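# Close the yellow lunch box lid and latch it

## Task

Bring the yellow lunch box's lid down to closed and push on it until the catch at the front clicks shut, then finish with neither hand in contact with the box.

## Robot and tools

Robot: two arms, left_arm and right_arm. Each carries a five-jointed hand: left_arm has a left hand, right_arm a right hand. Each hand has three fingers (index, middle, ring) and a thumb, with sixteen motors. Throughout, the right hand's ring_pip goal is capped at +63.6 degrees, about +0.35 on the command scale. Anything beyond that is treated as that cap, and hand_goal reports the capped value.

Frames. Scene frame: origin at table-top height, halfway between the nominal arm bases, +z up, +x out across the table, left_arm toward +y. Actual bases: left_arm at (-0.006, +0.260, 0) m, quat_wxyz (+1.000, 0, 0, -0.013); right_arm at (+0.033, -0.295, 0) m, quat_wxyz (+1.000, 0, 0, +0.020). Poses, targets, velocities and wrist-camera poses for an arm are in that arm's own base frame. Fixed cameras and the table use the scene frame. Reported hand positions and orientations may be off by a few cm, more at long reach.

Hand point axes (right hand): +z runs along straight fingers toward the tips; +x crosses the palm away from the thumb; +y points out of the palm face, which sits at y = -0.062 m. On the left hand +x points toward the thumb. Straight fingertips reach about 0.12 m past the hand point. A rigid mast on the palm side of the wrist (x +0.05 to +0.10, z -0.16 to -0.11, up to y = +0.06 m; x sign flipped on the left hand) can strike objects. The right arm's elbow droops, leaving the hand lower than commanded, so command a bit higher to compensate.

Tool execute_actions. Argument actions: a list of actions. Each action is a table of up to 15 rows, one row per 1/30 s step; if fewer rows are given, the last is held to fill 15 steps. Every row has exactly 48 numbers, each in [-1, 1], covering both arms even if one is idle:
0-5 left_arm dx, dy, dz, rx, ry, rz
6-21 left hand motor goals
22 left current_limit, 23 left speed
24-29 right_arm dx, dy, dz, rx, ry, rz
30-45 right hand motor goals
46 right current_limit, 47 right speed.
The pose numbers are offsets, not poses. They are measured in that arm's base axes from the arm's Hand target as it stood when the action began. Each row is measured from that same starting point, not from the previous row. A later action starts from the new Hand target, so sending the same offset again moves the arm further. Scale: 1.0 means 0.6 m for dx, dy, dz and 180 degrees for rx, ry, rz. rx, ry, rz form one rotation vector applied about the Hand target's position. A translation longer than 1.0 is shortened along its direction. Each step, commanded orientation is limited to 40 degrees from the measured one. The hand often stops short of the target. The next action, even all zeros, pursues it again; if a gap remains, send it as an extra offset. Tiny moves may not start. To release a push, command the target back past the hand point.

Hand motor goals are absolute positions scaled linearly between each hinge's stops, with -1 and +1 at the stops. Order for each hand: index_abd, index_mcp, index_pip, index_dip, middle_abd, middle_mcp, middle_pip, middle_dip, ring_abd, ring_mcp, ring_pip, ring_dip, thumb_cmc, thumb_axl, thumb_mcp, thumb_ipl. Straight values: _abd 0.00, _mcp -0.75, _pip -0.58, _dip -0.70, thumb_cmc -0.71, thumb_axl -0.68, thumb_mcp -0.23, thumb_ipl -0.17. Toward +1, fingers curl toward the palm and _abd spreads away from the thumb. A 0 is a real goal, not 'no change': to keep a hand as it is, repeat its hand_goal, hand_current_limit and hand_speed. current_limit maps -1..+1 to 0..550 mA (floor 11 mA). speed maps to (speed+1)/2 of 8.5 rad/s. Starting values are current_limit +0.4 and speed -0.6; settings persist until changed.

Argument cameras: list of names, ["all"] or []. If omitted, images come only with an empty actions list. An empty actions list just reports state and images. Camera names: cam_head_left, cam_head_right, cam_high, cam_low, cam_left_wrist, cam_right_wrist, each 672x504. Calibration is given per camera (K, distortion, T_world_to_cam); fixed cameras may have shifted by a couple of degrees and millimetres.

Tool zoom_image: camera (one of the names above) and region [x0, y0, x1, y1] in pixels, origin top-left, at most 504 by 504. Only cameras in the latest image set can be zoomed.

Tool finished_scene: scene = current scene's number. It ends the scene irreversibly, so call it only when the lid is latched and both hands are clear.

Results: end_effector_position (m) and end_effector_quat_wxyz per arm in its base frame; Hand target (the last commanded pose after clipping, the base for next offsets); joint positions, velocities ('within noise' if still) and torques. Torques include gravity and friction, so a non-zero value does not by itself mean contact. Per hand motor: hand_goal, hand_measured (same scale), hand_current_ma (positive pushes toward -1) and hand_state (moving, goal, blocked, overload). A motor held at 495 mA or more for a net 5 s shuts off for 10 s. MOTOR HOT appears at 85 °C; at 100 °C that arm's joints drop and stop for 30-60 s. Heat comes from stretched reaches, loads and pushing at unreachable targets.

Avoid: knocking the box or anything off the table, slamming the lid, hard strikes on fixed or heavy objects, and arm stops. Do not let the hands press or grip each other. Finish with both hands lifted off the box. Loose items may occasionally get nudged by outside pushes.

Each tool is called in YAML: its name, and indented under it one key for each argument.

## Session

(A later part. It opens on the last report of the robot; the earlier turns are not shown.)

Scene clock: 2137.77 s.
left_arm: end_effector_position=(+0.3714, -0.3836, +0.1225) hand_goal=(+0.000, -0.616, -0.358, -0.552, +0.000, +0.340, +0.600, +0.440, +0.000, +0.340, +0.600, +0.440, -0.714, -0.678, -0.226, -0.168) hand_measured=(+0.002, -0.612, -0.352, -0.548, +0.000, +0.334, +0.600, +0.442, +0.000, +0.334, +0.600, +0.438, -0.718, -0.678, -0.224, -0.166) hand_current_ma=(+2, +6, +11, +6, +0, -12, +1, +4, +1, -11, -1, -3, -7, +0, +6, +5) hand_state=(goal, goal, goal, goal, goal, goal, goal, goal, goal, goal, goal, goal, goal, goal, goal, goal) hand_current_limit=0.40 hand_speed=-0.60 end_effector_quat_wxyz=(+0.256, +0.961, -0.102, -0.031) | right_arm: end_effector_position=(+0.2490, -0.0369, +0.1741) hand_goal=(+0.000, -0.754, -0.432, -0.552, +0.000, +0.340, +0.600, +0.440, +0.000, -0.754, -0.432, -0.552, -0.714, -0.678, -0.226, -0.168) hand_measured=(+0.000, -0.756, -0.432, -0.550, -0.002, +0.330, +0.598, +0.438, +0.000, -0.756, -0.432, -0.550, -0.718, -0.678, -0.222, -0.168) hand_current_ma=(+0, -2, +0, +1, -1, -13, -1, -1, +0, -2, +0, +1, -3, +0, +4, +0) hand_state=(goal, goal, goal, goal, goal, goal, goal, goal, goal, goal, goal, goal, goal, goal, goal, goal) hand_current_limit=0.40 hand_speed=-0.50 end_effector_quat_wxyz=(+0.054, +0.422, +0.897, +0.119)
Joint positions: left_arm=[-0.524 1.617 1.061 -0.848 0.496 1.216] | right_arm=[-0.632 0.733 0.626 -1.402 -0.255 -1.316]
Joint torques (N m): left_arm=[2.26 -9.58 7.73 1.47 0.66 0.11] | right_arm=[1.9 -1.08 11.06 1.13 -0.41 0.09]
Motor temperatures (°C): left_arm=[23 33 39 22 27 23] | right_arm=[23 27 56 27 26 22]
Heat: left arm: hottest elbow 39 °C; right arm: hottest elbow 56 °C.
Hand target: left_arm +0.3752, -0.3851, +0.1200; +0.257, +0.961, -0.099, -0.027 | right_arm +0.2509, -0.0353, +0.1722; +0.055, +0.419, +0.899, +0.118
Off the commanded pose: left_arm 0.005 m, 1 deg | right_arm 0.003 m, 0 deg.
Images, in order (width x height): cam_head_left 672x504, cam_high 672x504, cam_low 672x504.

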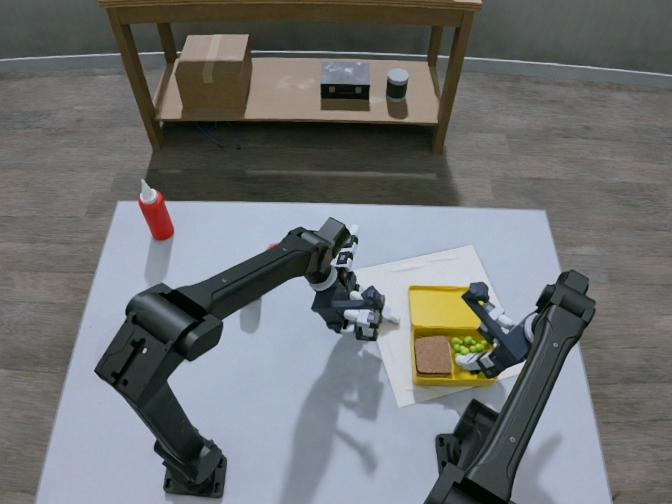

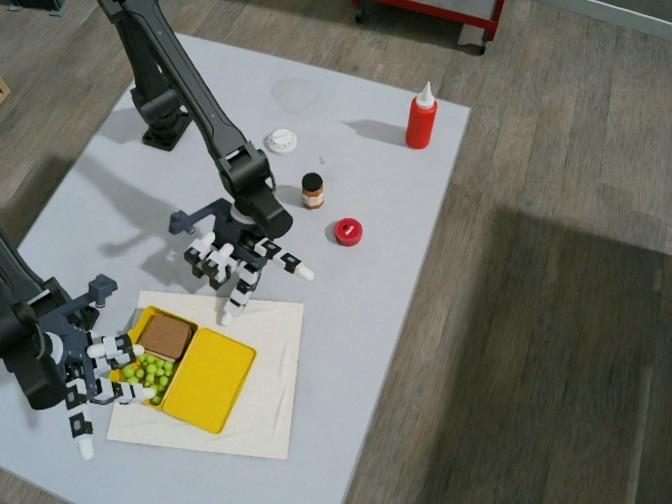

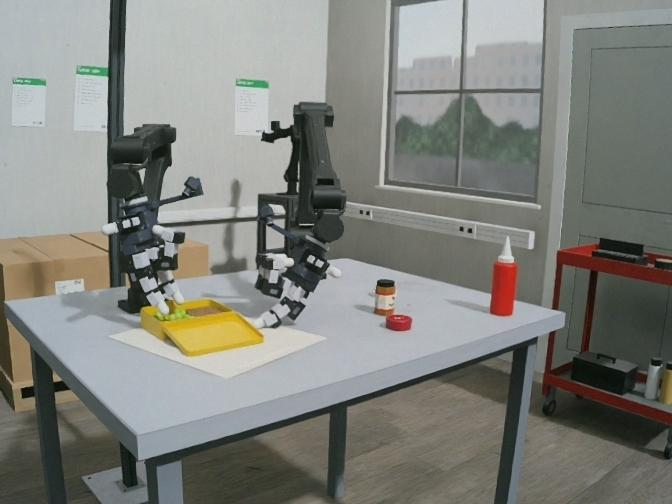

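execute_actions:
  actions:
    - [[0.038,0,0.02,0,0,0,0,-0.616,-0.358,-0.551,0,0.34,0.6,0.44,0,0.34,0.6,0.44,-0.714,-0.678,-0.226,-0.168,0.4,-0.6,0,0,-0.04,0,0,0,0,-0.753,-0.431,-0.551,0,0.34,0.6,0.44,0,-0.753,-0.431,-0.551,-0.714,-0.678,-0.226,-0.168,0.4,-0.5]]
    - [[0,0,-0.02,0,0,0,0,-0.616,-0.358,-0.551,0,0.34,0.6,0.44,0,0.34,0.6,0.44,-0.714,-0.678,-0.226,-0.168,0.4,-0.6,0,0,-0.05,0,0,0,0,-0.753,-0.431,-0.551,0,0.34,0.6,0.44,0,-0.753,-0.431,-0.551,-0.714,-0.678,-0.226,-0.168,0.4,-0.5]]
  cameras: ["cam_high", "cam_low"]

zoom_image:
  camera: "cam_low"
  region: [60, 240, 300, 420]

zoom_image:
  camera: "cam_high"
  region: [60, 280, 300, 460]

Scene clock: 2148.40 s.
left_arm: end_effector_position=(+0.3812, -0.3807, +0.1202) hand_goal=(+0.000, -0.616, -0.358, -0.552, +0.000, +0.340, +0.600, +0.440, +0.000, +0.340, +0.600, +0.440, -0.714, -0.678, -0.226, -0.168) hand_measured=(+0.006, -0.600, -0.352, -0.550, +0.000, +0.334, +0.600, +0.442, +0.000, +0.334, +0.600, +0.438, -0.718, -0.678, -0.224, -0.166) hand_current_ma=(+9, +40, +11, +4, +0, -12, +1, +4, +1, -11, -1, -3, -7, +0, +6, +5) hand_state=(goal, goal, goal, goal, goal, goal, goal, goal, goal, goal, goal, goal, goal, goal, goal, goal) hand_current_limit=0.40 hand_speed=-0.60 end_effector_quat_wxyz=(+0.255, +0.961, -0.100, -0.038) | right_arm: end_effector_position=(+0.2543, -0.0392, +0.1420) hand_goal=(+0.000, -0.754, -0.432, -0.552, +0.000, +0.340, +0.600, +0.440, +0.000, -0.754, -0.432, -0.552, -0.714, -0.678, -0.226, -0.168) hand_measured=(+0.012, -0.742, -0.426, -0.552, -0.002, +0.330, +0.598, +0.438, +0.016, -0.740, -0.424, -0.548, -0.718, -0.678, -0.222, -0.168) hand_current_ma=(+11, +16, +5, +0, -1, -13, -1, -1, +18, +21, +9, +4, -3, +0, +5, +0) hand_state=(goal, goal, goal, goal, goal, goal, goal, goal, goal, goal, goal, goal, goal, goal, goal, goal) hand_current_limit=0.40 hand_speed=-0.50 end_effector_quat_wxyz=(+0.076, +0.418, +0.897, +0.118)
Joint positions: left_arm=[-0.507 1.643 1.089 -0.873 0.504 1.234] | right_arm=[-0.631 0.74 0.534 -1.259 -0.262 -1.316]
Joint torques (N m): left_arm=[2.78 -8.23 10.56 1.26 0.51 0.22] | right_arm=[1.55 0.73 7.75 1.85 -0.16 0.05]
Motor temperatures (°C): left_arm=[23 32 39 22 26 23] | right_arm=[23 27 55 27 25 22]
Heat: left arm: hottest elbow 39 °C; right arm: hottest elbow 55 °C.
Hand target: left_arm +0.3980, -0.3851, +0.1199; +0.257, +0.961, -0.099, -0.027 | right_arm +0.2509, -0.0351, +0.1181; +0.055, +0.418, +0.899, +0.118
Off the commanded pose: left_arm 0.017 m, 1 deg | right_arm 0.024 m, 2 deg.
Images, in order (width x height): cam_high 672x504, cam_low 672x504.

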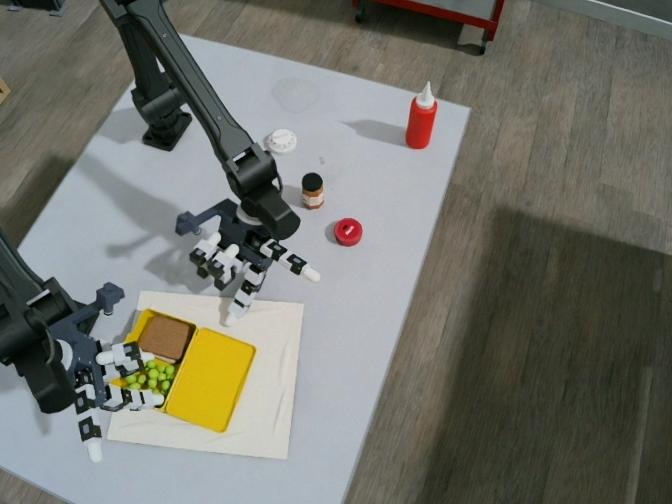

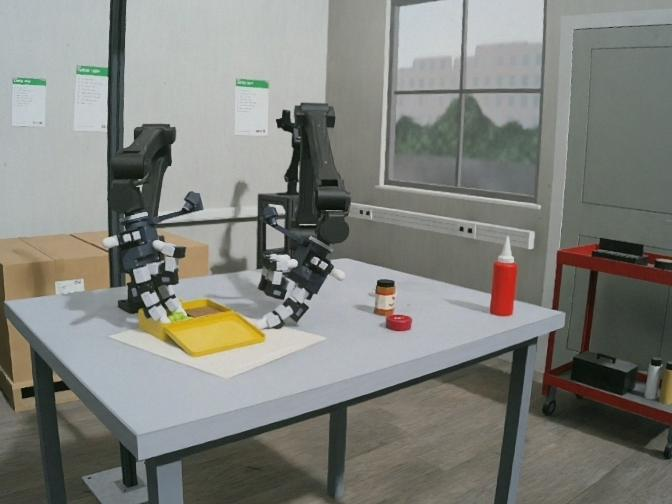

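Scaled by 2.100 from the camera's 672x504 image, which has a finer 960x720 frame.

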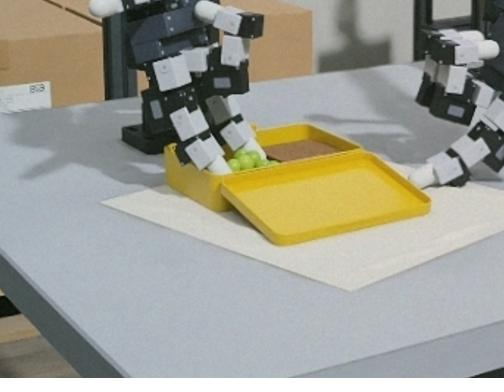

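Scaled by 2.100 from the camera's 672x504 image, which has a finer 960x720 frame.

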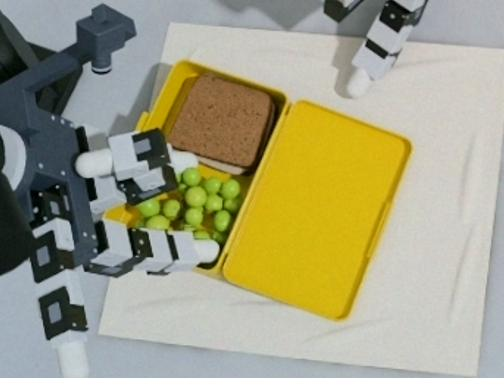

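execute_actions:
  actions:
    - [[0.03,-0.03,0.01,0,0,0,0,-0.616,-0.358,-0.551,0,0.34,0.6,0.44,0,0.34,0.6,0.44,-0.714,-0.678,-0.226,-0.168,0.4,-0.6,0,0,-0.03,0,0,0,0,-0.753,-0.431,-0.551,0,0.34,0.6,0.44,0,-0.753,-0.431,-0.551,-0.714,-0.678,-0.226,-0.168,0.4,-0.5]]
    - [[0,-0.02,-0.01,0,0,0,0,-0.616,-0.358,-0.551,0,0.34,0.6,0.44,0,0.34,0.6,0.44,-0.714,-0.678,-0.226,-0.168,0.4,-0.6,0,0,-0.01,0,0,0,0,-0.753,-0.431,-0.551,0,0.34,0.6,0.44,0,-0.753,-0.431,-0.551,-0.714,-0.678,-0.226,-0.168,0.4,-0.5]]
  cameras: ["cam_high", "cam_low"]

zoom_image:
  camera: "cam_low"
  region: [140, 260, 300, 380]

zoom_image:
  camera: "cam_high"
  region: [130, 290, 290, 410]

Scene clock: 2159.47 s.
left_arm: end_effector_position=(+0.4051, -0.4026, +0.1207) hand_goal=(+0.000, -0.616, -0.358, -0.552, +0.000, +0.340, +0.600, +0.440, +0.000, +0.340, +0.600, +0.440, -0.714, -0.678, -0.226, -0.168) hand_measured=(+0.004, -0.600, -0.352, -0.552, +0.000, +0.334, +0.600, +0.442, +0.000, +0.334, +0.600, +0.438, -0.718, -0.678, -0.224, -0.166) hand_current_ma=(+5, +39, +13, +1, +0, -12, +1, +4, +1, -11, -1, -3, -7, +0, +6, +5) hand_state=(goal, goal, goal, goal, goal, goal, goal, goal, goal, goal, goal, goal, goal, goal, goal, goal) hand_current_limit=0.40 hand_speed=-0.60 end_effector_quat_wxyz=(+0.257, +0.961, -0.098, -0.034) | right_arm: end_effector_position=(+0.2612, -0.0416, +0.1400) hand_goal=(+0.000, -0.754, -0.432, -0.552, +0.000, +0.340, +0.600, +0.440, +0.000, -0.754, -0.432, -0.552, -0.714, -0.678, -0.226, -0.168) hand_measured=(+0.056, -0.730, -0.428, -0.554, -0.002, +0.330, +0.598, +0.438, +0.032, -0.740, -0.422, -0.548, -0.718, -0.678, -0.222, -0.168) hand_current_ma=(+105, +42, +3, -1, -1, -13, -1, -1, +48, +21, +12, +4, -3, +0, +5, +0) hand_state=(blocked, blocked, goal, goal, goal, goal, goal, goal, blocked, goal, goal, goal, goal, goal, goal, goal) hand_current_limit=0.40 hand_speed=-0.50 end_effector_quat_wxyz=(+0.098, +0.412, +0.898, +0.120)
Joint positions: left_arm=[-0.523 1.709 1.175 -0.873 0.501 1.209] | right_arm=[-0.631 0.74 0.516 -1.199 -0.275 -1.32]
Joint torques (N m): left_arm=[1.08 -9.17 11.03 1.17 0.38 0.06] | right_arm=[1.2 1.73 4.68 2.13 0.34 0.04]
Heat: left arm: hottest elbow 41 °C; right arm: hottest elbow 53 °C.
Hand target: left_arm +0.4159, -0.4151, +0.1198; +0.257, +0.961, -0.099, -0.027 | right_arm +0.2510, -0.0352, +0.0942; +0.055, +0.419, +0.899, +0.118
Off the commanded pose: left_arm 0.017 m, 1 deg | right_arm 0.047 m, 5 deg.
Images, in order (width x height): cam_high 672x504, cam_low 672x504.

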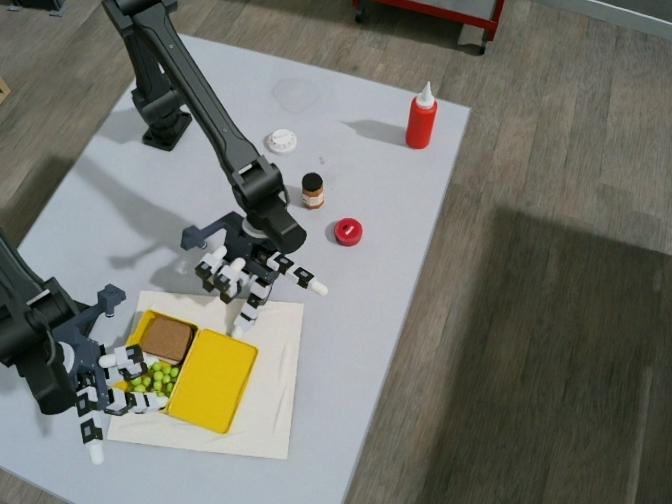

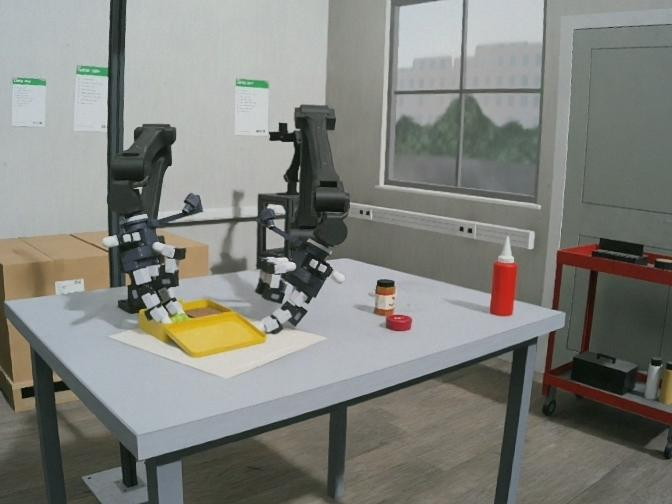

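Scaled by 3.150 from the camera's 672x504 image, which has a finer 960x720 frame.

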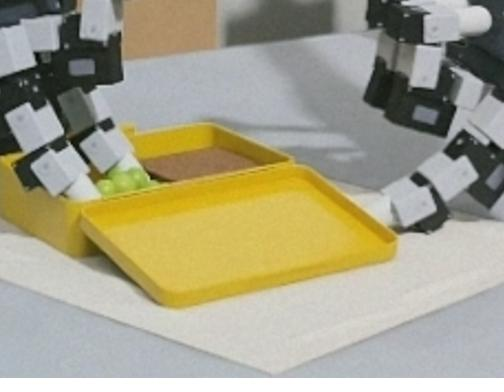

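Scaled by 3.150 from the camera's 672x504 image, which has a finer 960x720 frame.

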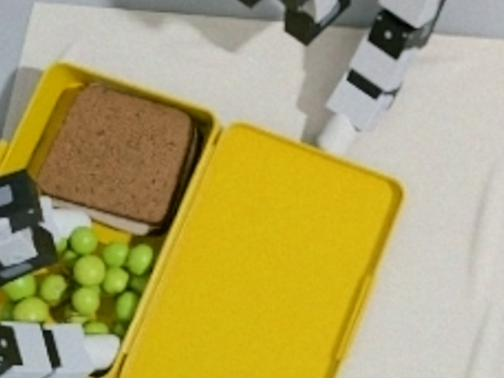

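execute_actions:
  actions:
    - [[-0.055,0.01,0.01,0,0,0,0,-0.616,-0.358,-0.551,0,0.34,0.6,0.44,0,0.34,0.6,0.44,-0.714,-0.678,-0.226,-0.168,0.4,-0.6,0,0,0,0,0,0,0,-0.753,-0.431,-0.551,0,0.34,0.6,0.44,0,-0.753,-0.431,-0.551,-0.714,-0.678,-0.226,-0.168,0.4,-0.5]]
    - [[0,-0.04,-0.01,0,0,0,0,-0.616,-0.358,-0.551,0,0.34,0.6,0.44,0,0.34,0.6,0.44,-0.714,-0.678,-0.226,-0.168,0.4,-0.6,0,0,0,0,0,0,0,-0.753,-0.431,-0.551,0,0.34,0.6,0.44,0,-0.753,-0.431,-0.551,-0.714,-0.678,-0.226,-0.168,0.4,-0.5]]
  cameras: ["cam_high", "cam_low"]

zoom_image:
  camera: "cam_high"
  region: [130, 290, 290, 410]

Scene clock: 2167.33 s.
left_arm: end_effector_position=(+0.3847, -0.4179, +0.1221) hand_goal=(+0.000, -0.616, -0.358, -0.552, +0.000, +0.340, +0.600, +0.440, +0.000, +0.340, +0.600, +0.440, -0.714, -0.678, -0.226, -0.168) hand_measured=(+0.006, -0.614, -0.352, -0.550, +0.000, +0.334, +0.600, +0.442, +0.000, +0.334, +0.600, +0.438, -0.718, -0.678, -0.224, -0.166) hand_current_ma=(+10, +4, +10, +3, +0, -12, +1, +4, +1, -11, -1, -3, -7, +0, +6, +5) hand_state=(goal, goal, goal, goal, goal, goal, goal, goal, goal, goal, goal, goal, goal, goal, goal, goal) hand_current_limit=0.40 hand_speed=-0.60 end_effector_quat_wxyz=(+0.254, +0.963, -0.090, -0.030) | right_arm: end_effector_position=(+0.2622, -0.0423, +0.1398) hand_goal=(+0.000, -0.754, -0.432, -0.552, +0.000, +0.340, +0.600, +0.440, +0.000, -0.754, -0.432, -0.552, -0.714, -0.678, -0.226, -0.168) hand_measured=(+0.056, -0.730, -0.428, -0.554, -0.002, +0.330, +0.598, +0.438, +0.032, -0.738, -0.418, -0.546, -0.718, -0.678, -0.222, -0.168) hand_current_ma=(+105, +43, +3, -1, -1, -13, -1, -1, +48, +26, +16, +6, -3, +0, +5, +0) hand_state=(blocked, blocked, goal, goal, goal, goal, goal, goal, blocked, goal, goal, goal, goal, goal, goal, goal) hand_current_limit=0.40 hand_speed=-0.50 end_effector_quat_wxyz=(+0.101, +0.412, +0.898, +0.120)
Joint positions: left_arm=[-0.578 1.672 1.132 -0.828 0.479 1.13] | right_arm=[-0.631 0.74 0.514 -1.191 -0.275 -1.32]
Joint torques (N m): left_arm=[-0.03 -9.52 9.21 1.61 0.68 0.12] | right_arm=[1.26 1.79 4.88 1.89 0.35 0.05]
Heat: left arm: hottest elbow 40 °C; right arm: hottest elbow 52 °C.
Hand target: left_arm +0.3830, -0.4331, +0.1199; +0.257, +0.961, -0.099, -0.027 | right_arm +0.2509, -0.0352, +0.0942; +0.055, +0.419, +0.899, +0.118
Off the commanded pose: left_arm 0.015 m, 1 deg | right_arm 0.048 m, 5 deg.
Images, in order (width x height): cam_high 672x504, cam_low 672x504.

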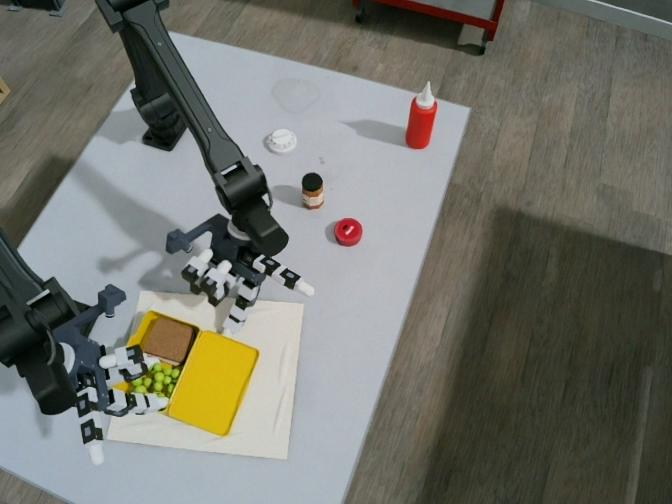

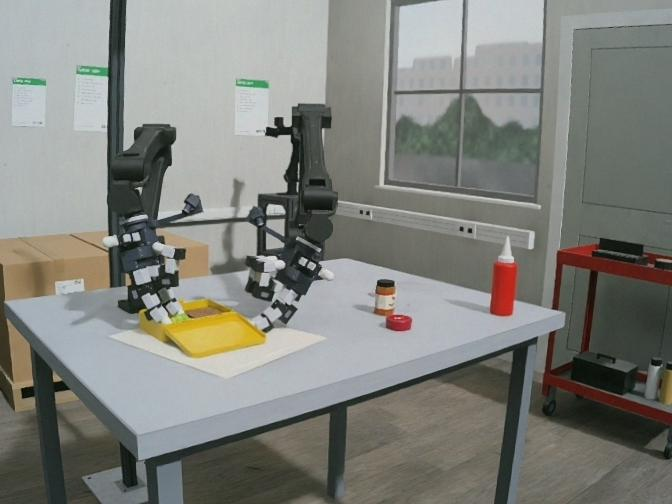

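Scaled by 3.150 from the camera's 672x504 image, which has a finer 960x720 frame.

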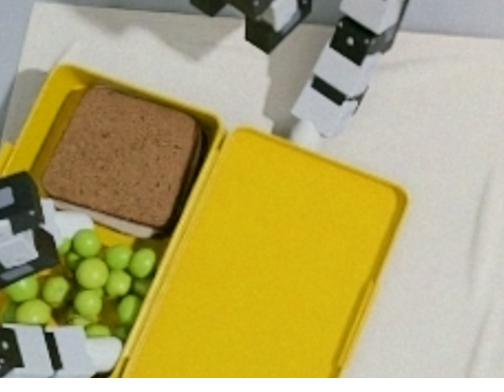

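execute_actions:
  actions:
    - [[-0.02,-0.03,0.0,0,0,0,0,-0.616,-0.358,-0.551,0,0.34,0.6,0.44,0,0.34,0.6,0.44,-0.714,-0.678,-0.226,-0.168,0.4,-0.6,0,0,0,0,0,0,0,-0.753,-0.431,-0.551,0,0.34,0.6,0.44,0,-0.753,-0.431,-0.551,-0.714,-0.678,-0.226,-0.168,0.4,-0.5]]
  cameras: ["cam_high", "cam_low"]

zoom_image:
  camera: "cam_high"
  region: [130, 290, 290, 410]

zoom_image:
  camera: "cam_low"
  region: [140, 260, 300, 380]

Scene clock: 2173.87 s.
left_arm: end_effector_position=(+0.3775, -0.4349, +0.1223) hand_goal=(+0.000, -0.616, -0.358, -0.552, +0.000, +0.340, +0.600, +0.440, +0.000, +0.340, +0.600, +0.440, -0.714, -0.678, -0.226, -0.168) hand_measured=(-0.006, -0.616, -0.350, -0.546, +0.000, +0.334, +0.600, +0.442, +0.000, +0.334, +0.600, +0.438, -0.718, -0.678, -0.224, -0.166) hand_current_ma=(-7, +1, +13, +9, +0, -12, +1, +4, +1, -11, -1, -3, -7, +0, +6, +5) hand_state=(goal, goal, goal, goal, goal, goal, goal, goal, goal, goal, goal, goal, goal, goal, goal, goal) hand_current_limit=0.40 hand_speed=-0.60 end_effector_quat_wxyz=(+0.253, +0.963, -0.086, -0.026) | right_arm: end_effector_position=(+0.2635, -0.0433, +0.1396) hand_goal=(+0.000, -0.754, -0.432, -0.552, +0.000, +0.340, +0.600, +0.440, +0.000, -0.754, -0.432, -0.552, -0.714, -0.678, -0.226, -0.168) hand_measured=(+0.056, -0.730, -0.432, -0.554, -0.002, +0.330, +0.598, +0.438, +0.032, -0.736, -0.418, -0.546, -0.718, -0.678, -0.222, -0.168) hand_current_ma=(+105, +43, +0, -1, -1, -13, -1, -1, +48, +28, +17, +6, -3, +0, +5, +0) hand_state=(blocked, blocked, goal, goal, goal, goal, goal, goal, blocked, goal, goal, goal, goal, goal, goal, goal) hand_current_limit=0.40 hand_speed=-0.50 end_effector_quat_wxyz=(+0.105, +0.411, +0.898, +0.119)
Joint positions: left_arm=[-0.618 1.672 1.132 -0.8 0.465 1.075] | right_arm=[-0.631 0.74 0.512 -1.18 -0.275 -1.32]
Joint torques (N m): left_arm=[-0.5 -9.58 9.01 1.52 0.83 0.17] | right_arm=[1.32 1.85 5.12 1.52 0.35 0.06]
Heat: left arm: hottest elbow 40 °C; right arm: hottest elbow 51 °C.
Hand target: left_arm +0.3709, -0.4512, +0.1199; +0.257, +0.961, -0.099, -0.027 | right_arm +0.2510, -0.0352, +0.0942; +0.055, +0.418, +0.899, +0.118
Off the commanded pose: left_arm 0.018 m, 2 deg | right_arm 0.048 m, 6 deg.
Images, in order (width x height): cam_high 672x504, cam_low 672x504.

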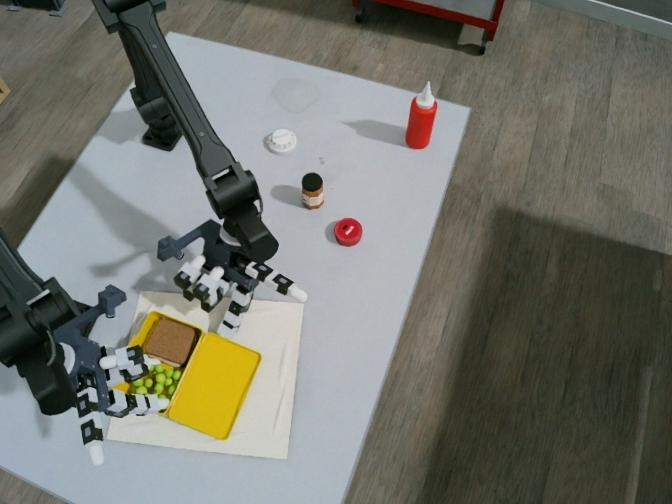

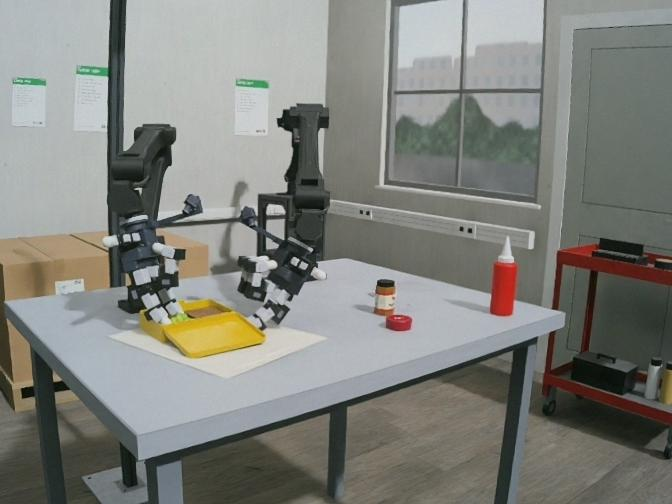

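Scaled by 3.150 from the camera's 672x504 image, which has a finer 960x720 frame.

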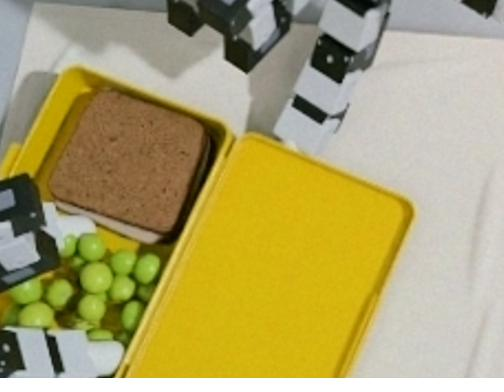

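Scaled by 3.150 from the camera's 672x504 image, which has a finer 960x720 frame.

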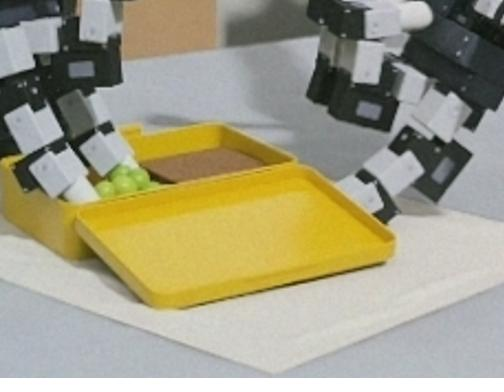

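execute_actions:
  actions:
    - [[0,0,0,0,0,0,0,-0.48,-0.358,-0.551,0,0.34,0.6,0.44,0,0.34,0.6,0.44,-0.714,-0.678,-0.226,-0.168,0.5,-0.6,0,0,0,0,0,0,0,-0.753,-0.431,-0.551,0,0.34,0.6,0.44,0,-0.753,-0.431,-0.551,-0.714,-0.678,-0.226,-0.168,0.4,-0.5]]
    - [[0,0,0,0,0,0,0,-0.34,-0.358,-0.551,0,0.34,0.6,0.44,0,0.34,0.6,0.44,-0.714,-0.678,-0.226,-0.168,0.5,-0.6,0,0,0,0,0,0,0,-0.753,-0.431,-0.551,0,0.34,0.6,0.44,0,-0.753,-0.431,-0.551,-0.714,-0.678,-0.226,-0.168,0.4,-0.5]]
  cameras: ["cam_high", "cam_low"]

zoom_image:
  camera: "cam_high"
  region: [130, 290, 290, 410]

zoom_image:
  camera: "cam_low"
  region: [140, 260, 300, 380]

Scene clock: 2180.17 s.
left_arm: end_effector_position=(+0.3795, -0.4342, +0.1161) hand_goal=(+0.000, -0.340, -0.358, -0.552, +0.000, +0.340, +0.600, +0.440, +0.000, +0.340, +0.600, +0.440, -0.714, -0.678, -0.226, -0.168) hand_measured=(-0.010, -0.504, -0.380, -0.556, +0.000, +0.334, +0.600, +0.442, +0.000, +0.334, +0.600, +0.438, -0.718, -0.678, -0.224, -0.166) hand_current_ma=(-15, -412, -54, -8, +0, -12, +1, +4, +1, -11, -1, -3, -7, +0, +6, +5) hand_state=(goal, blocked, blocked, goal, goal, goal, goal, goal, goal, goal, goal, goal, goal, goal, goal, goal) hand_current_limit=0.50 hand_speed=-0.60 end_effector_quat_wxyz=(+0.246, +0.966, -0.077, -0.029) | right_arm: end_effector_position=(+0.2638, -0.0439, +0.1394) hand_goal=(+0.000, -0.754, -0.432, -0.552, +0.000, +0.340, +0.600, +0.440, +0.000, -0.754, -0.432, -0.552, -0.714, -0.678, -0.226, -0.168) hand_measured=(+0.056, -0.730, -0.432, -0.554, -0.002, +0.330, +0.598, +0.438, +0.028, -0.736, -0.418, -0.544, -0.718, -0.678, -0.222, -0.168) hand_current_ma=(+105, +43, +0, -1, -1, -13, -1, -1, +41, +28, +17, +8, -3, +0, +5, +0) hand_state=(blocked, blocked, goal, goal, goal, goal, goal, goal, blocked, goal, goal, goal, goal, goal, goal, goal) hand_current_limit=0.40 hand_speed=-0.50 end_effector_quat_wxyz=(+0.106, +0.411, +0.898, +0.118)
Joint positions: left_arm=[-0.62 1.681 1.132 -0.8 0.454 1.059] | right_arm=[-0.631 0.74 0.512 -1.177 -0.273 -1.32]
Joint torques (N m): left_arm=[-0.38 -10.34 8.95 1.5 1.31 0.31] | right_arm=[1.38 1.9 5.2 1.42 0.27 0.06]
Motor temperatures (°C): left_arm=[23 32 41 22 26 23] | right_arm=[23 27 50 27 25 22]
Heat: left arm: hottest elbow 41 °C; right arm: hottest elbow 50 °C.
Hand target: left_arm +0.3710, -0.4511, +0.1198; +0.257, +0.961, -0.099, -0.027 | right_arm +0.2510, -0.0352, +0.0942; +0.055, +0.419, +0.899, +0.118
Off the commanded pose: left_arm 0.019 m, 3 deg | right_arm 0.048 m, 6 deg.
Images, in order (width x height): cam_high 672x504, cam_low 672x504.

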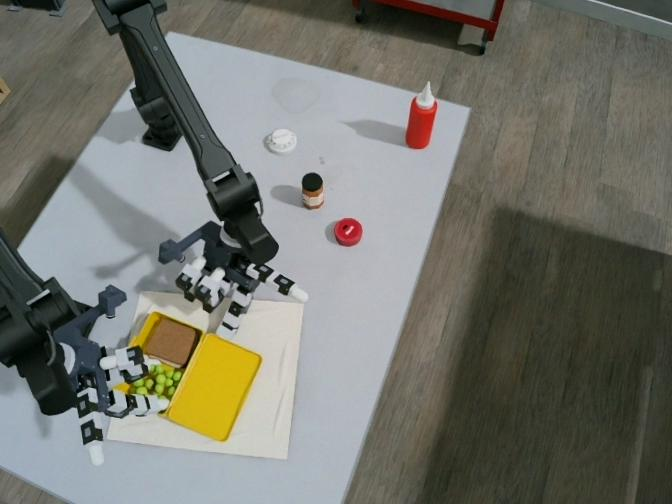

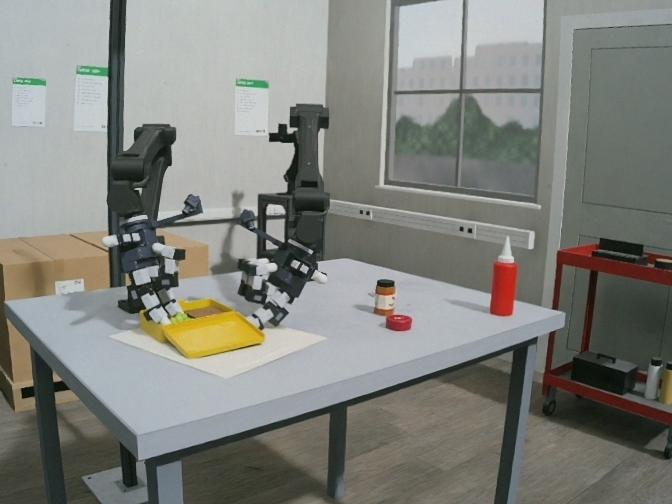

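Scaled by 3.150 from the camera's 672x504 image, which has a finer 960x720 frame.

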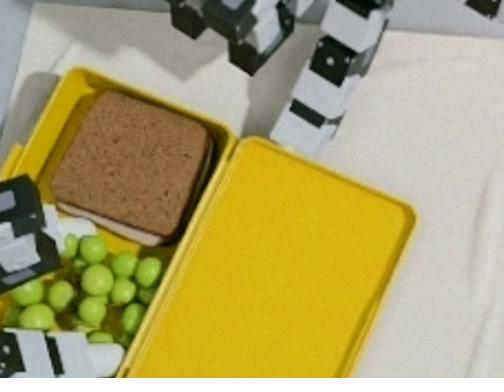

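Scaled by 3.150 from the camera's 672x504 image, which has a finer 960x720 frame.

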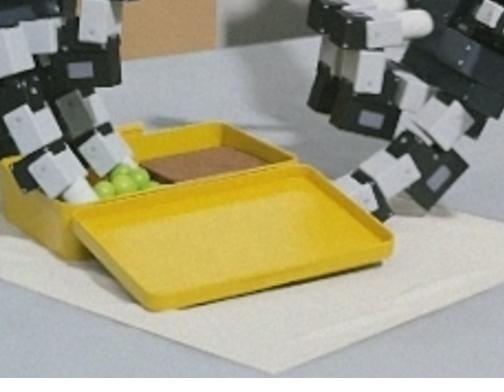

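execute_actions:
  actions:
    - [[0,0,0,0,0,0,0,-0.2,-0.358,-0.551,0,0.34,0.6,0.44,0,0.34,0.6,0.44,-0.714,-0.678,-0.226,-0.168,0.75,-0.6,0,0,0,0,0,0,0,-0.753,-0.431,-0.551,0,0.34,0.6,0.44,0,-0.753,-0.431,-0.551,-0.714,-0.678,-0.226,-0.168,0.4,-0.5]]
    - [[0.04,0,0.02,0,0,0,0,-0.2,-0.358,-0.551,0,0.34,0.6,0.44,0,0.34,0.6,0.44,-0.714,-0.678,-0.226,-0.168,0.75,-0.6,0,0,0,0,0,0,0,-0.753,-0.431,-0.551,0,0.34,0.6,0.44,0,-0.753,-0.431,-0.551,-0.714,-0.678,-0.226,-0.168,0.4,-0.5]]
  cameras: ["cam_high", "cam_low"]

zoom_image:
  camera: "cam_high"
  region: [130, 290, 290, 410]

zoom_image:
  camera: "cam_low"
  region: [140, 260, 300, 380]

Scene clock: 2194.83 s.
left_arm: end_effector_position=(+0.3849, -0.4311, +0.1043) hand_goal=(+0.000, -0.200, -0.358, -0.552, +0.000, +0.340, +0.600, +0.440, +0.000, +0.340, +0.600, +0.440, -0.714, -0.678, -0.226, -0.168) hand_measured=(-0.020, -0.352, -0.388, -0.560, +0.000, +0.334, +0.600, +0.442, +0.000, +0.334, +0.600, +0.438, -0.718, -0.678, -0.224, -0.166) hand_current_ma=(-39, -481, -78, -15, +0, -12, +1, +4, +1, -11, -1, -3, -7, +0, +6, +5) hand_state=(goal, blocked, blocked, goal, goal, goal, goal, goal, goal, goal, goal, goal, goal, goal, goal, goal) hand_current_limit=0.75 hand_speed=-0.60 end_effector_quat_wxyz=(+0.235, +0.968, -0.071, -0.046) | right_arm: end_effector_position=(+0.2641, -0.0447, +0.1393) hand_goal=(+0.000, -0.754, -0.432, -0.552, +0.000, +0.340, +0.600, +0.440, +0.000, -0.754, -0.432, -0.552, -0.714, -0.678, -0.226, -0.168) hand_measured=(+0.050, -0.730, -0.434, -0.554, -0.002, +0.330, +0.598, +0.438, +0.022, -0.736, -0.416, -0.540, -0.718, -0.678, -0.222, -0.168) hand_current_ma=(+92, +42, -1, -1, -1, -13, -1, -1, +28, +26, +21, +13, -3, +0, +5, +0) hand_state=(blocked, blocked, goal, goal, goal, goal, goal, goal, blocked, goal, goal, goal, goal, goal, goal, goal) hand_current_limit=0.40 hand_speed=-0.50 end_effector_quat_wxyz=(+0.108, +0.411, +0.898, +0.116)
Joint positions: left_arm=[-0.608 1.715 1.156 -0.837 0.454 1.069] | right_arm=[-0.631 0.74 0.512 -1.174 -0.27 -1.32]
Joint torques (N m): left_arm=[1.26 -11.22 13.2 0.58 1.57 0.5] | right_arm=[1.32 1.9 5.2 1.31 0.14 0.06]
Heat: left arm: hottest elbow 41 °C; right arm: hottest elbow 48 °C.
Hand target: left_arm +0.3950, -0.4512, +0.1321; +0.257, +0.961, -0.099, -0.027 | right_arm +0.2510, -0.0352, +0.0943; +0.055, +0.418, +0.899, +0.118
Off the commanded pose: left_arm 0.036 m, 5 deg | right_arm 0.048 m, 6 deg.
Images, in order (width x height): cam_high 672x504, cam_low 672x504.

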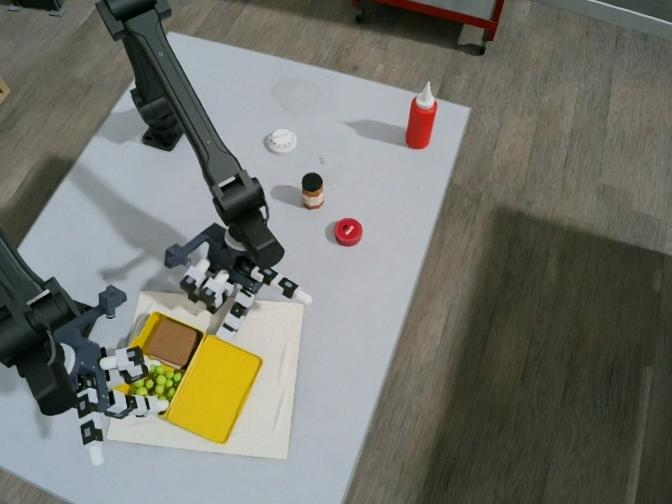

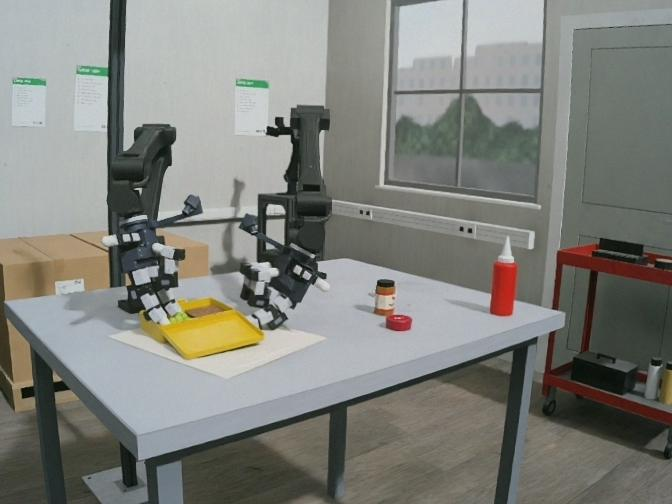

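Scaled by 3.150 from the camera's 672x504 image, which has a finer 960x720 frame.

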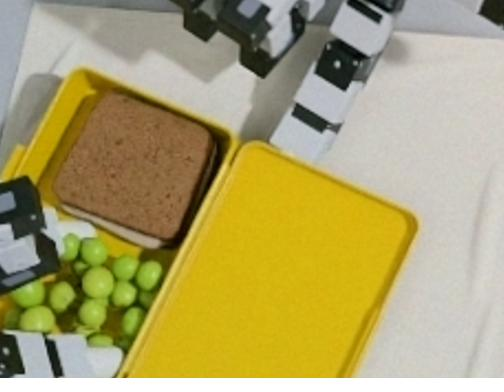

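Scaled by 3.150 from the camera's 672x504 image, which has a finer 960x720 frame.

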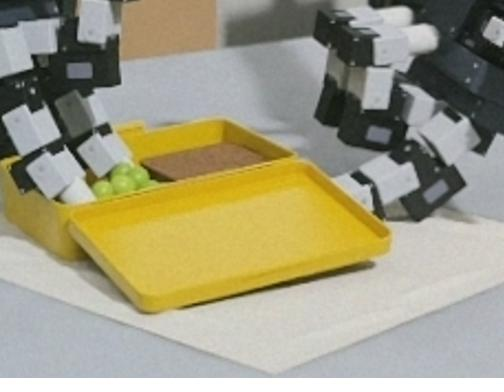

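execute_actions:
  actions:
    - [[0.01,0,0.04,0,0,0,0,-0.2,-0.358,-0.551,0,0.34,0.6,0.44,0,0.34,0.6,0.44,-0.714,-0.678,-0.226,-0.168,0.75,-0.6,0,0,0,0,0,0,0,-0.753,-0.431,-0.551,0,0.34,0.6,0.44,0,-0.753,-0.431,-0.551,-0.714,-0.678,-0.226,-0.168,0.4,-0.5]]
    - [[0.01,0,0.04,0,0,0,0,-0.2,-0.358,-0.551,0,0.34,0.6,0.44,0,0.34,0.6,0.44,-0.714,-0.678,-0.226,-0.168,0.75,-0.6,0,0,0,0,0,0,0,-0.753,-0.431,-0.551,0,0.34,0.6,0.44,0,-0.753,-0.431,-0.551,-0.714,-0.678,-0.226,-0.168,0.4,-0.5]]
  cameras: ["cam_high", "cam_low"]

zoom_image:
  camera: "cam_high"
  region: [130, 290, 290, 410]

zoom_image:
  camera: "cam_low"
  region: [140, 260, 300, 380]

Scene clock: 2204.77 s.
left_arm: end_effector_position=(+0.3898, -0.4325, +0.1270) hand_goal=(+0.000, -0.200, -0.358, -0.552, +0.000, +0.340, +0.600, +0.440, +0.000, +0.340, +0.600, +0.440, -0.714, -0.678, -0.226, -0.168) hand_measured=(-0.024, -0.352, -0.412, -0.572, +0.000, +0.334, +0.600, +0.442, +0.000, +0.334, +0.600, +0.438, -0.718, -0.678, -0.224, -0.166) hand_current_ma=(-50, -481, -166, -47, +0, -12, +1, +4, +1, -11, -1, -3, -7, +0, +6, +5) hand_state=(blocked, blocked, blocked, goal, goal, goal, goal, goal, goal, goal, goal, goal, goal, goal, goal, goal) hand_current_limit=0.75 hand_speed=-0.60 end_effector_quat_wxyz=(+0.223, +0.970, -0.071, -0.066) | right_arm: end_effector_position=(+0.2640, -0.0450, +0.1391) hand_goal=(+0.000, -0.754, -0.432, -0.552, +0.000, +0.340, +0.600, +0.440, +0.000, -0.754, -0.432, -0.552, -0.714, -0.678, -0.226, -0.168) hand_measured=(+0.044, -0.730, -0.432, -0.554, -0.002, +0.330, +0.598, +0.438, +0.016, -0.734, -0.410, -0.534, -0.718, -0.678, -0.222, -0.168) hand_current_ma=(+77, +41, +0, +0, -1, -13, -1, -1, +19, +31, +33, +24, -3, +0, +5, +0) hand_state=(blocked, blocked, goal, goal, goal, goal, goal, goal, goal, goal, blocked, goal, goal, goal, goal, goal) hand_current_limit=0.40 hand_speed=-0.50 end_effector_quat_wxyz=(+0.107, +0.411, +0.898, +0.115)
Joint positions: left_arm=[-0.604 1.715 1.238 -0.973 0.454 1.086] | right_arm=[-0.631 0.74 0.512 -1.174 -0.268 -1.32]
Joint torques (N m): left_arm=[2.08 -14.21 14.43 0.46 1.65 0.52] | right_arm=[1.38 1.9 5.22 1.31 0.07 0.06]
Heat: left arm: hottest elbow 43 °C; right arm: hottest elbow 47 °C.
Hand target: left_arm +0.4070, -0.4511, +0.1798; +0.257, +0.961, -0.099, -0.027 | right_arm +0.2510, -0.0352, +0.0943; +0.055, +0.418, +0.899, +0.118
Off the commanded pose: left_arm 0.059 m, 7 deg | right_arm 0.048 m, 6 deg.
Images, in order (width x height): cam_high 672x504, cam_low 672x504.

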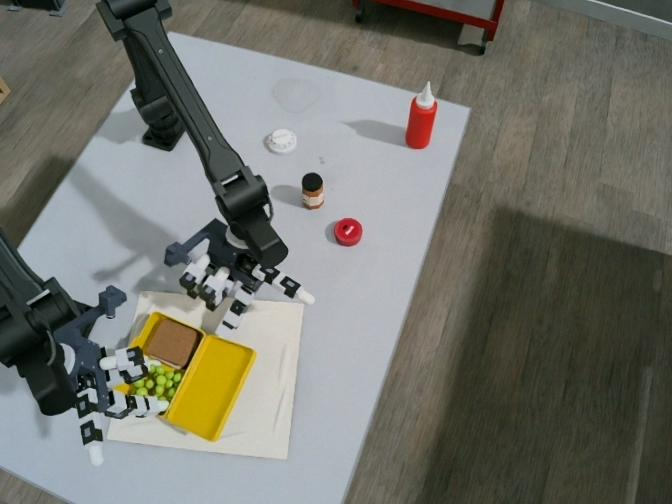

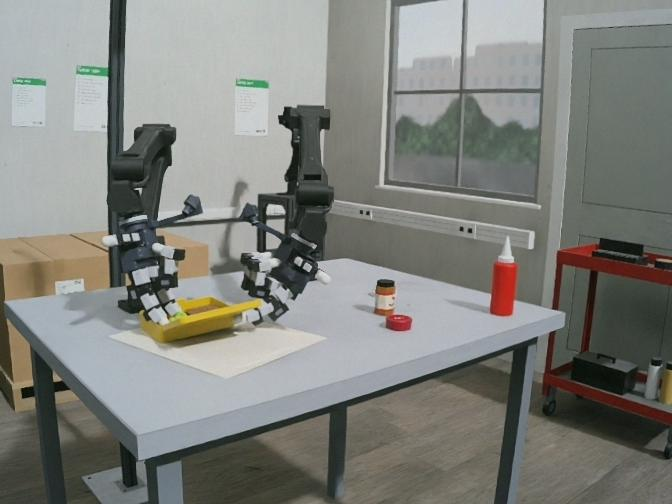

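Scaled by 3.150 from the camera's 672x504 image, which has a finer 960x720 frame.

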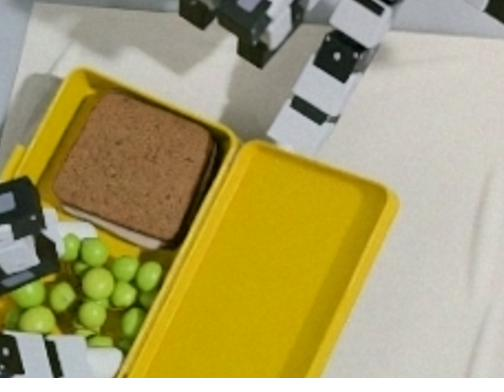

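Scaled by 3.150 from the camera's 672x504 image, which has a finer 960x720 frame.

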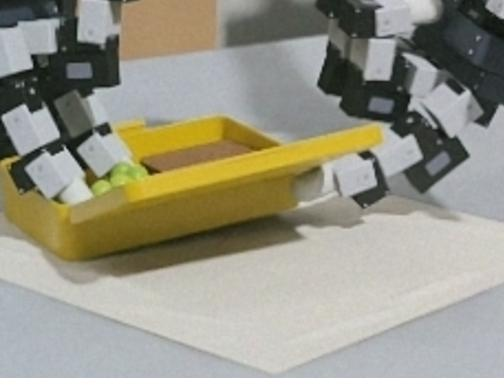

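execute_actions:
  actions:
    - [[0,-0.01,0.04,0,0,0,0,-0.2,-0.358,-0.551,0,0.34,0.6,0.44,0,0.34,0.6,0.44,-0.714,-0.678,-0.226,-0.168,0.75,-0.6,0,0,0,0,0,0,0,-0.753,-0.431,-0.551,0,0.34,0.6,0.44,0,-0.753,-0.431,-0.551,-0.714,-0.678,-0.226,-0.168,0.4,-0.5]]
  cameras: ["cam_high", "cam_low"]

zoom_image:
  camera: "cam_high"
  region: [130, 290, 290, 410]

zoom_image:
  camera: "cam_low"
  region: [140, 260, 300, 380]

Scene clock: 2211.27 s.
left_arm: end_effector_position=(+0.3975, -0.4381, +0.1485) hand_goal=(+0.000, -0.200, -0.358, -0.552, +0.000, +0.340, +0.600, +0.440, +0.000, +0.340, +0.600, +0.440, -0.714, -0.678, -0.226, -0.168) hand_measured=(-0.028, -0.352, -0.412, -0.572, +0.000, +0.334, +0.600, +0.442, +0.000, +0.334, +0.600, +0.438, -0.718, -0.678, -0.224, -0.166) hand_current_ma=(-62, -481, -166, -50, +0, -12, +1, +4, +1, -11, -1, -3, -7, +0, +6, +5) hand_state=(blocked, blocked, blocked, blocked, goal, goal, goal, goal, goal, goal, goal, goal, goal, goal, goal, goal) hand_current_limit=0.75 hand_speed=-0.60 end_effector_quat_wxyz=(+0.224, +0.970, -0.072, -0.065) | right_arm: end_effector_position=(+0.2640, -0.0449, +0.1391) hand_goal=(+0.000, -0.754, -0.432, -0.552, +0.000, +0.340, +0.600, +0.440, +0.000, -0.754, -0.432, -0.552, -0.714, -0.678, -0.226, -0.168) hand_measured=(+0.044, -0.730, -0.432, -0.552, -0.002, +0.330, +0.598, +0.438, +0.016, -0.734, -0.410, -0.534, -0.718, -0.678, -0.222, -0.168) hand_current_ma=(+76, +42, +0, +0, -1, -13, -1, -1, +18, +32, +33, +24, -3, +0, +5, +0) hand_state=(blocked, blocked, goal, goal, goal, goal, goal, goal, goal, goal, blocked, goal, goal, goal, goal, goal) hand_current_limit=0.40 hand_speed=-0.50 end_effector_quat_wxyz=(+0.108, +0.411, +0.898, +0.115)
Joint positions: left_arm=[-0.604 1.712 1.295 -1.028 0.456 1.086] | right_arm=[-0.631 0.74 0.512 -1.174 -0.268 -1.32]
Joint torques (N m): left_arm=[1.26 -14.97 14.13 0.29 1.53 0.41] | right_arm=[1.32 1.9 5.2 1.29 0.09 0.06]
Heat: left arm: hottest elbow 44 °C; right arm: hottest elbow 47 °C.
Hand target: left_arm +0.4070, -0.4571, +0.2039; +0.257, +0.961, -0.099, -0.027 | right_arm +0.2510, -0.0352, +0.0943; +0.055, +0.418, +0.899, +0.118
Off the commanded pose: left_arm 0.059 m, 7 deg | right_arm 0.048 m, 6 deg.
Images, in order (width x height): cam_high 672x504, cam_low 672x504.

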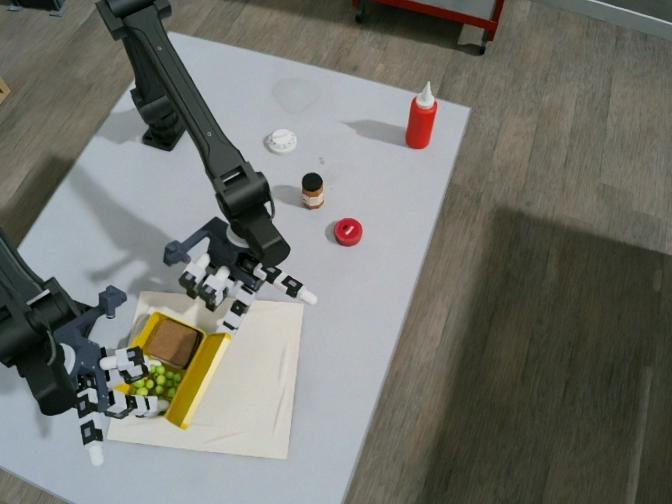

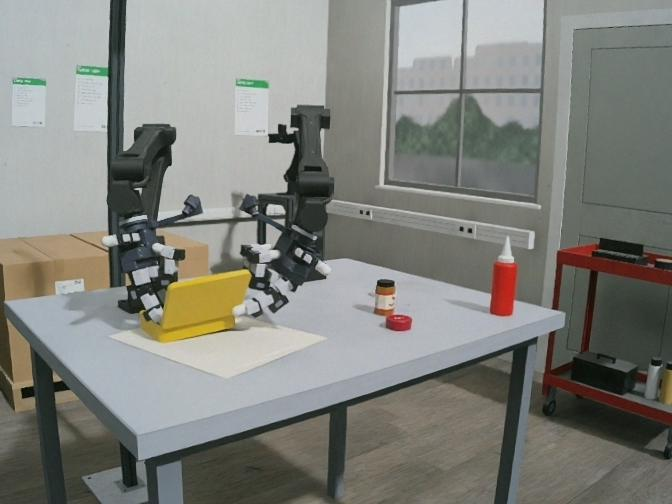

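Scaled by 3.150 from the camera's 672x504 image, which has a finer 960x720 frame.

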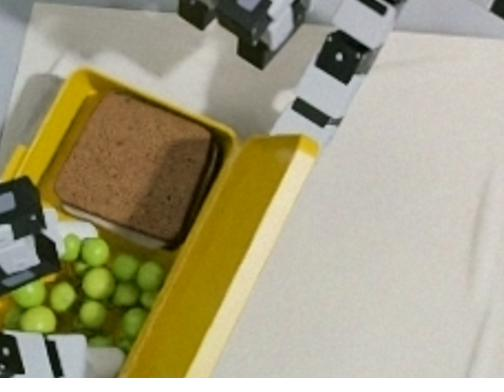

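Scaled by 3.150 from the camera's 672x504 image, which has a finer 960x720 frame.

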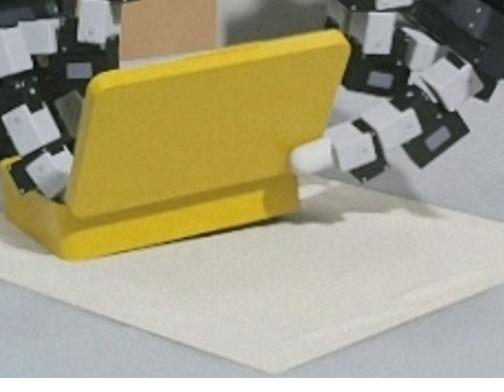

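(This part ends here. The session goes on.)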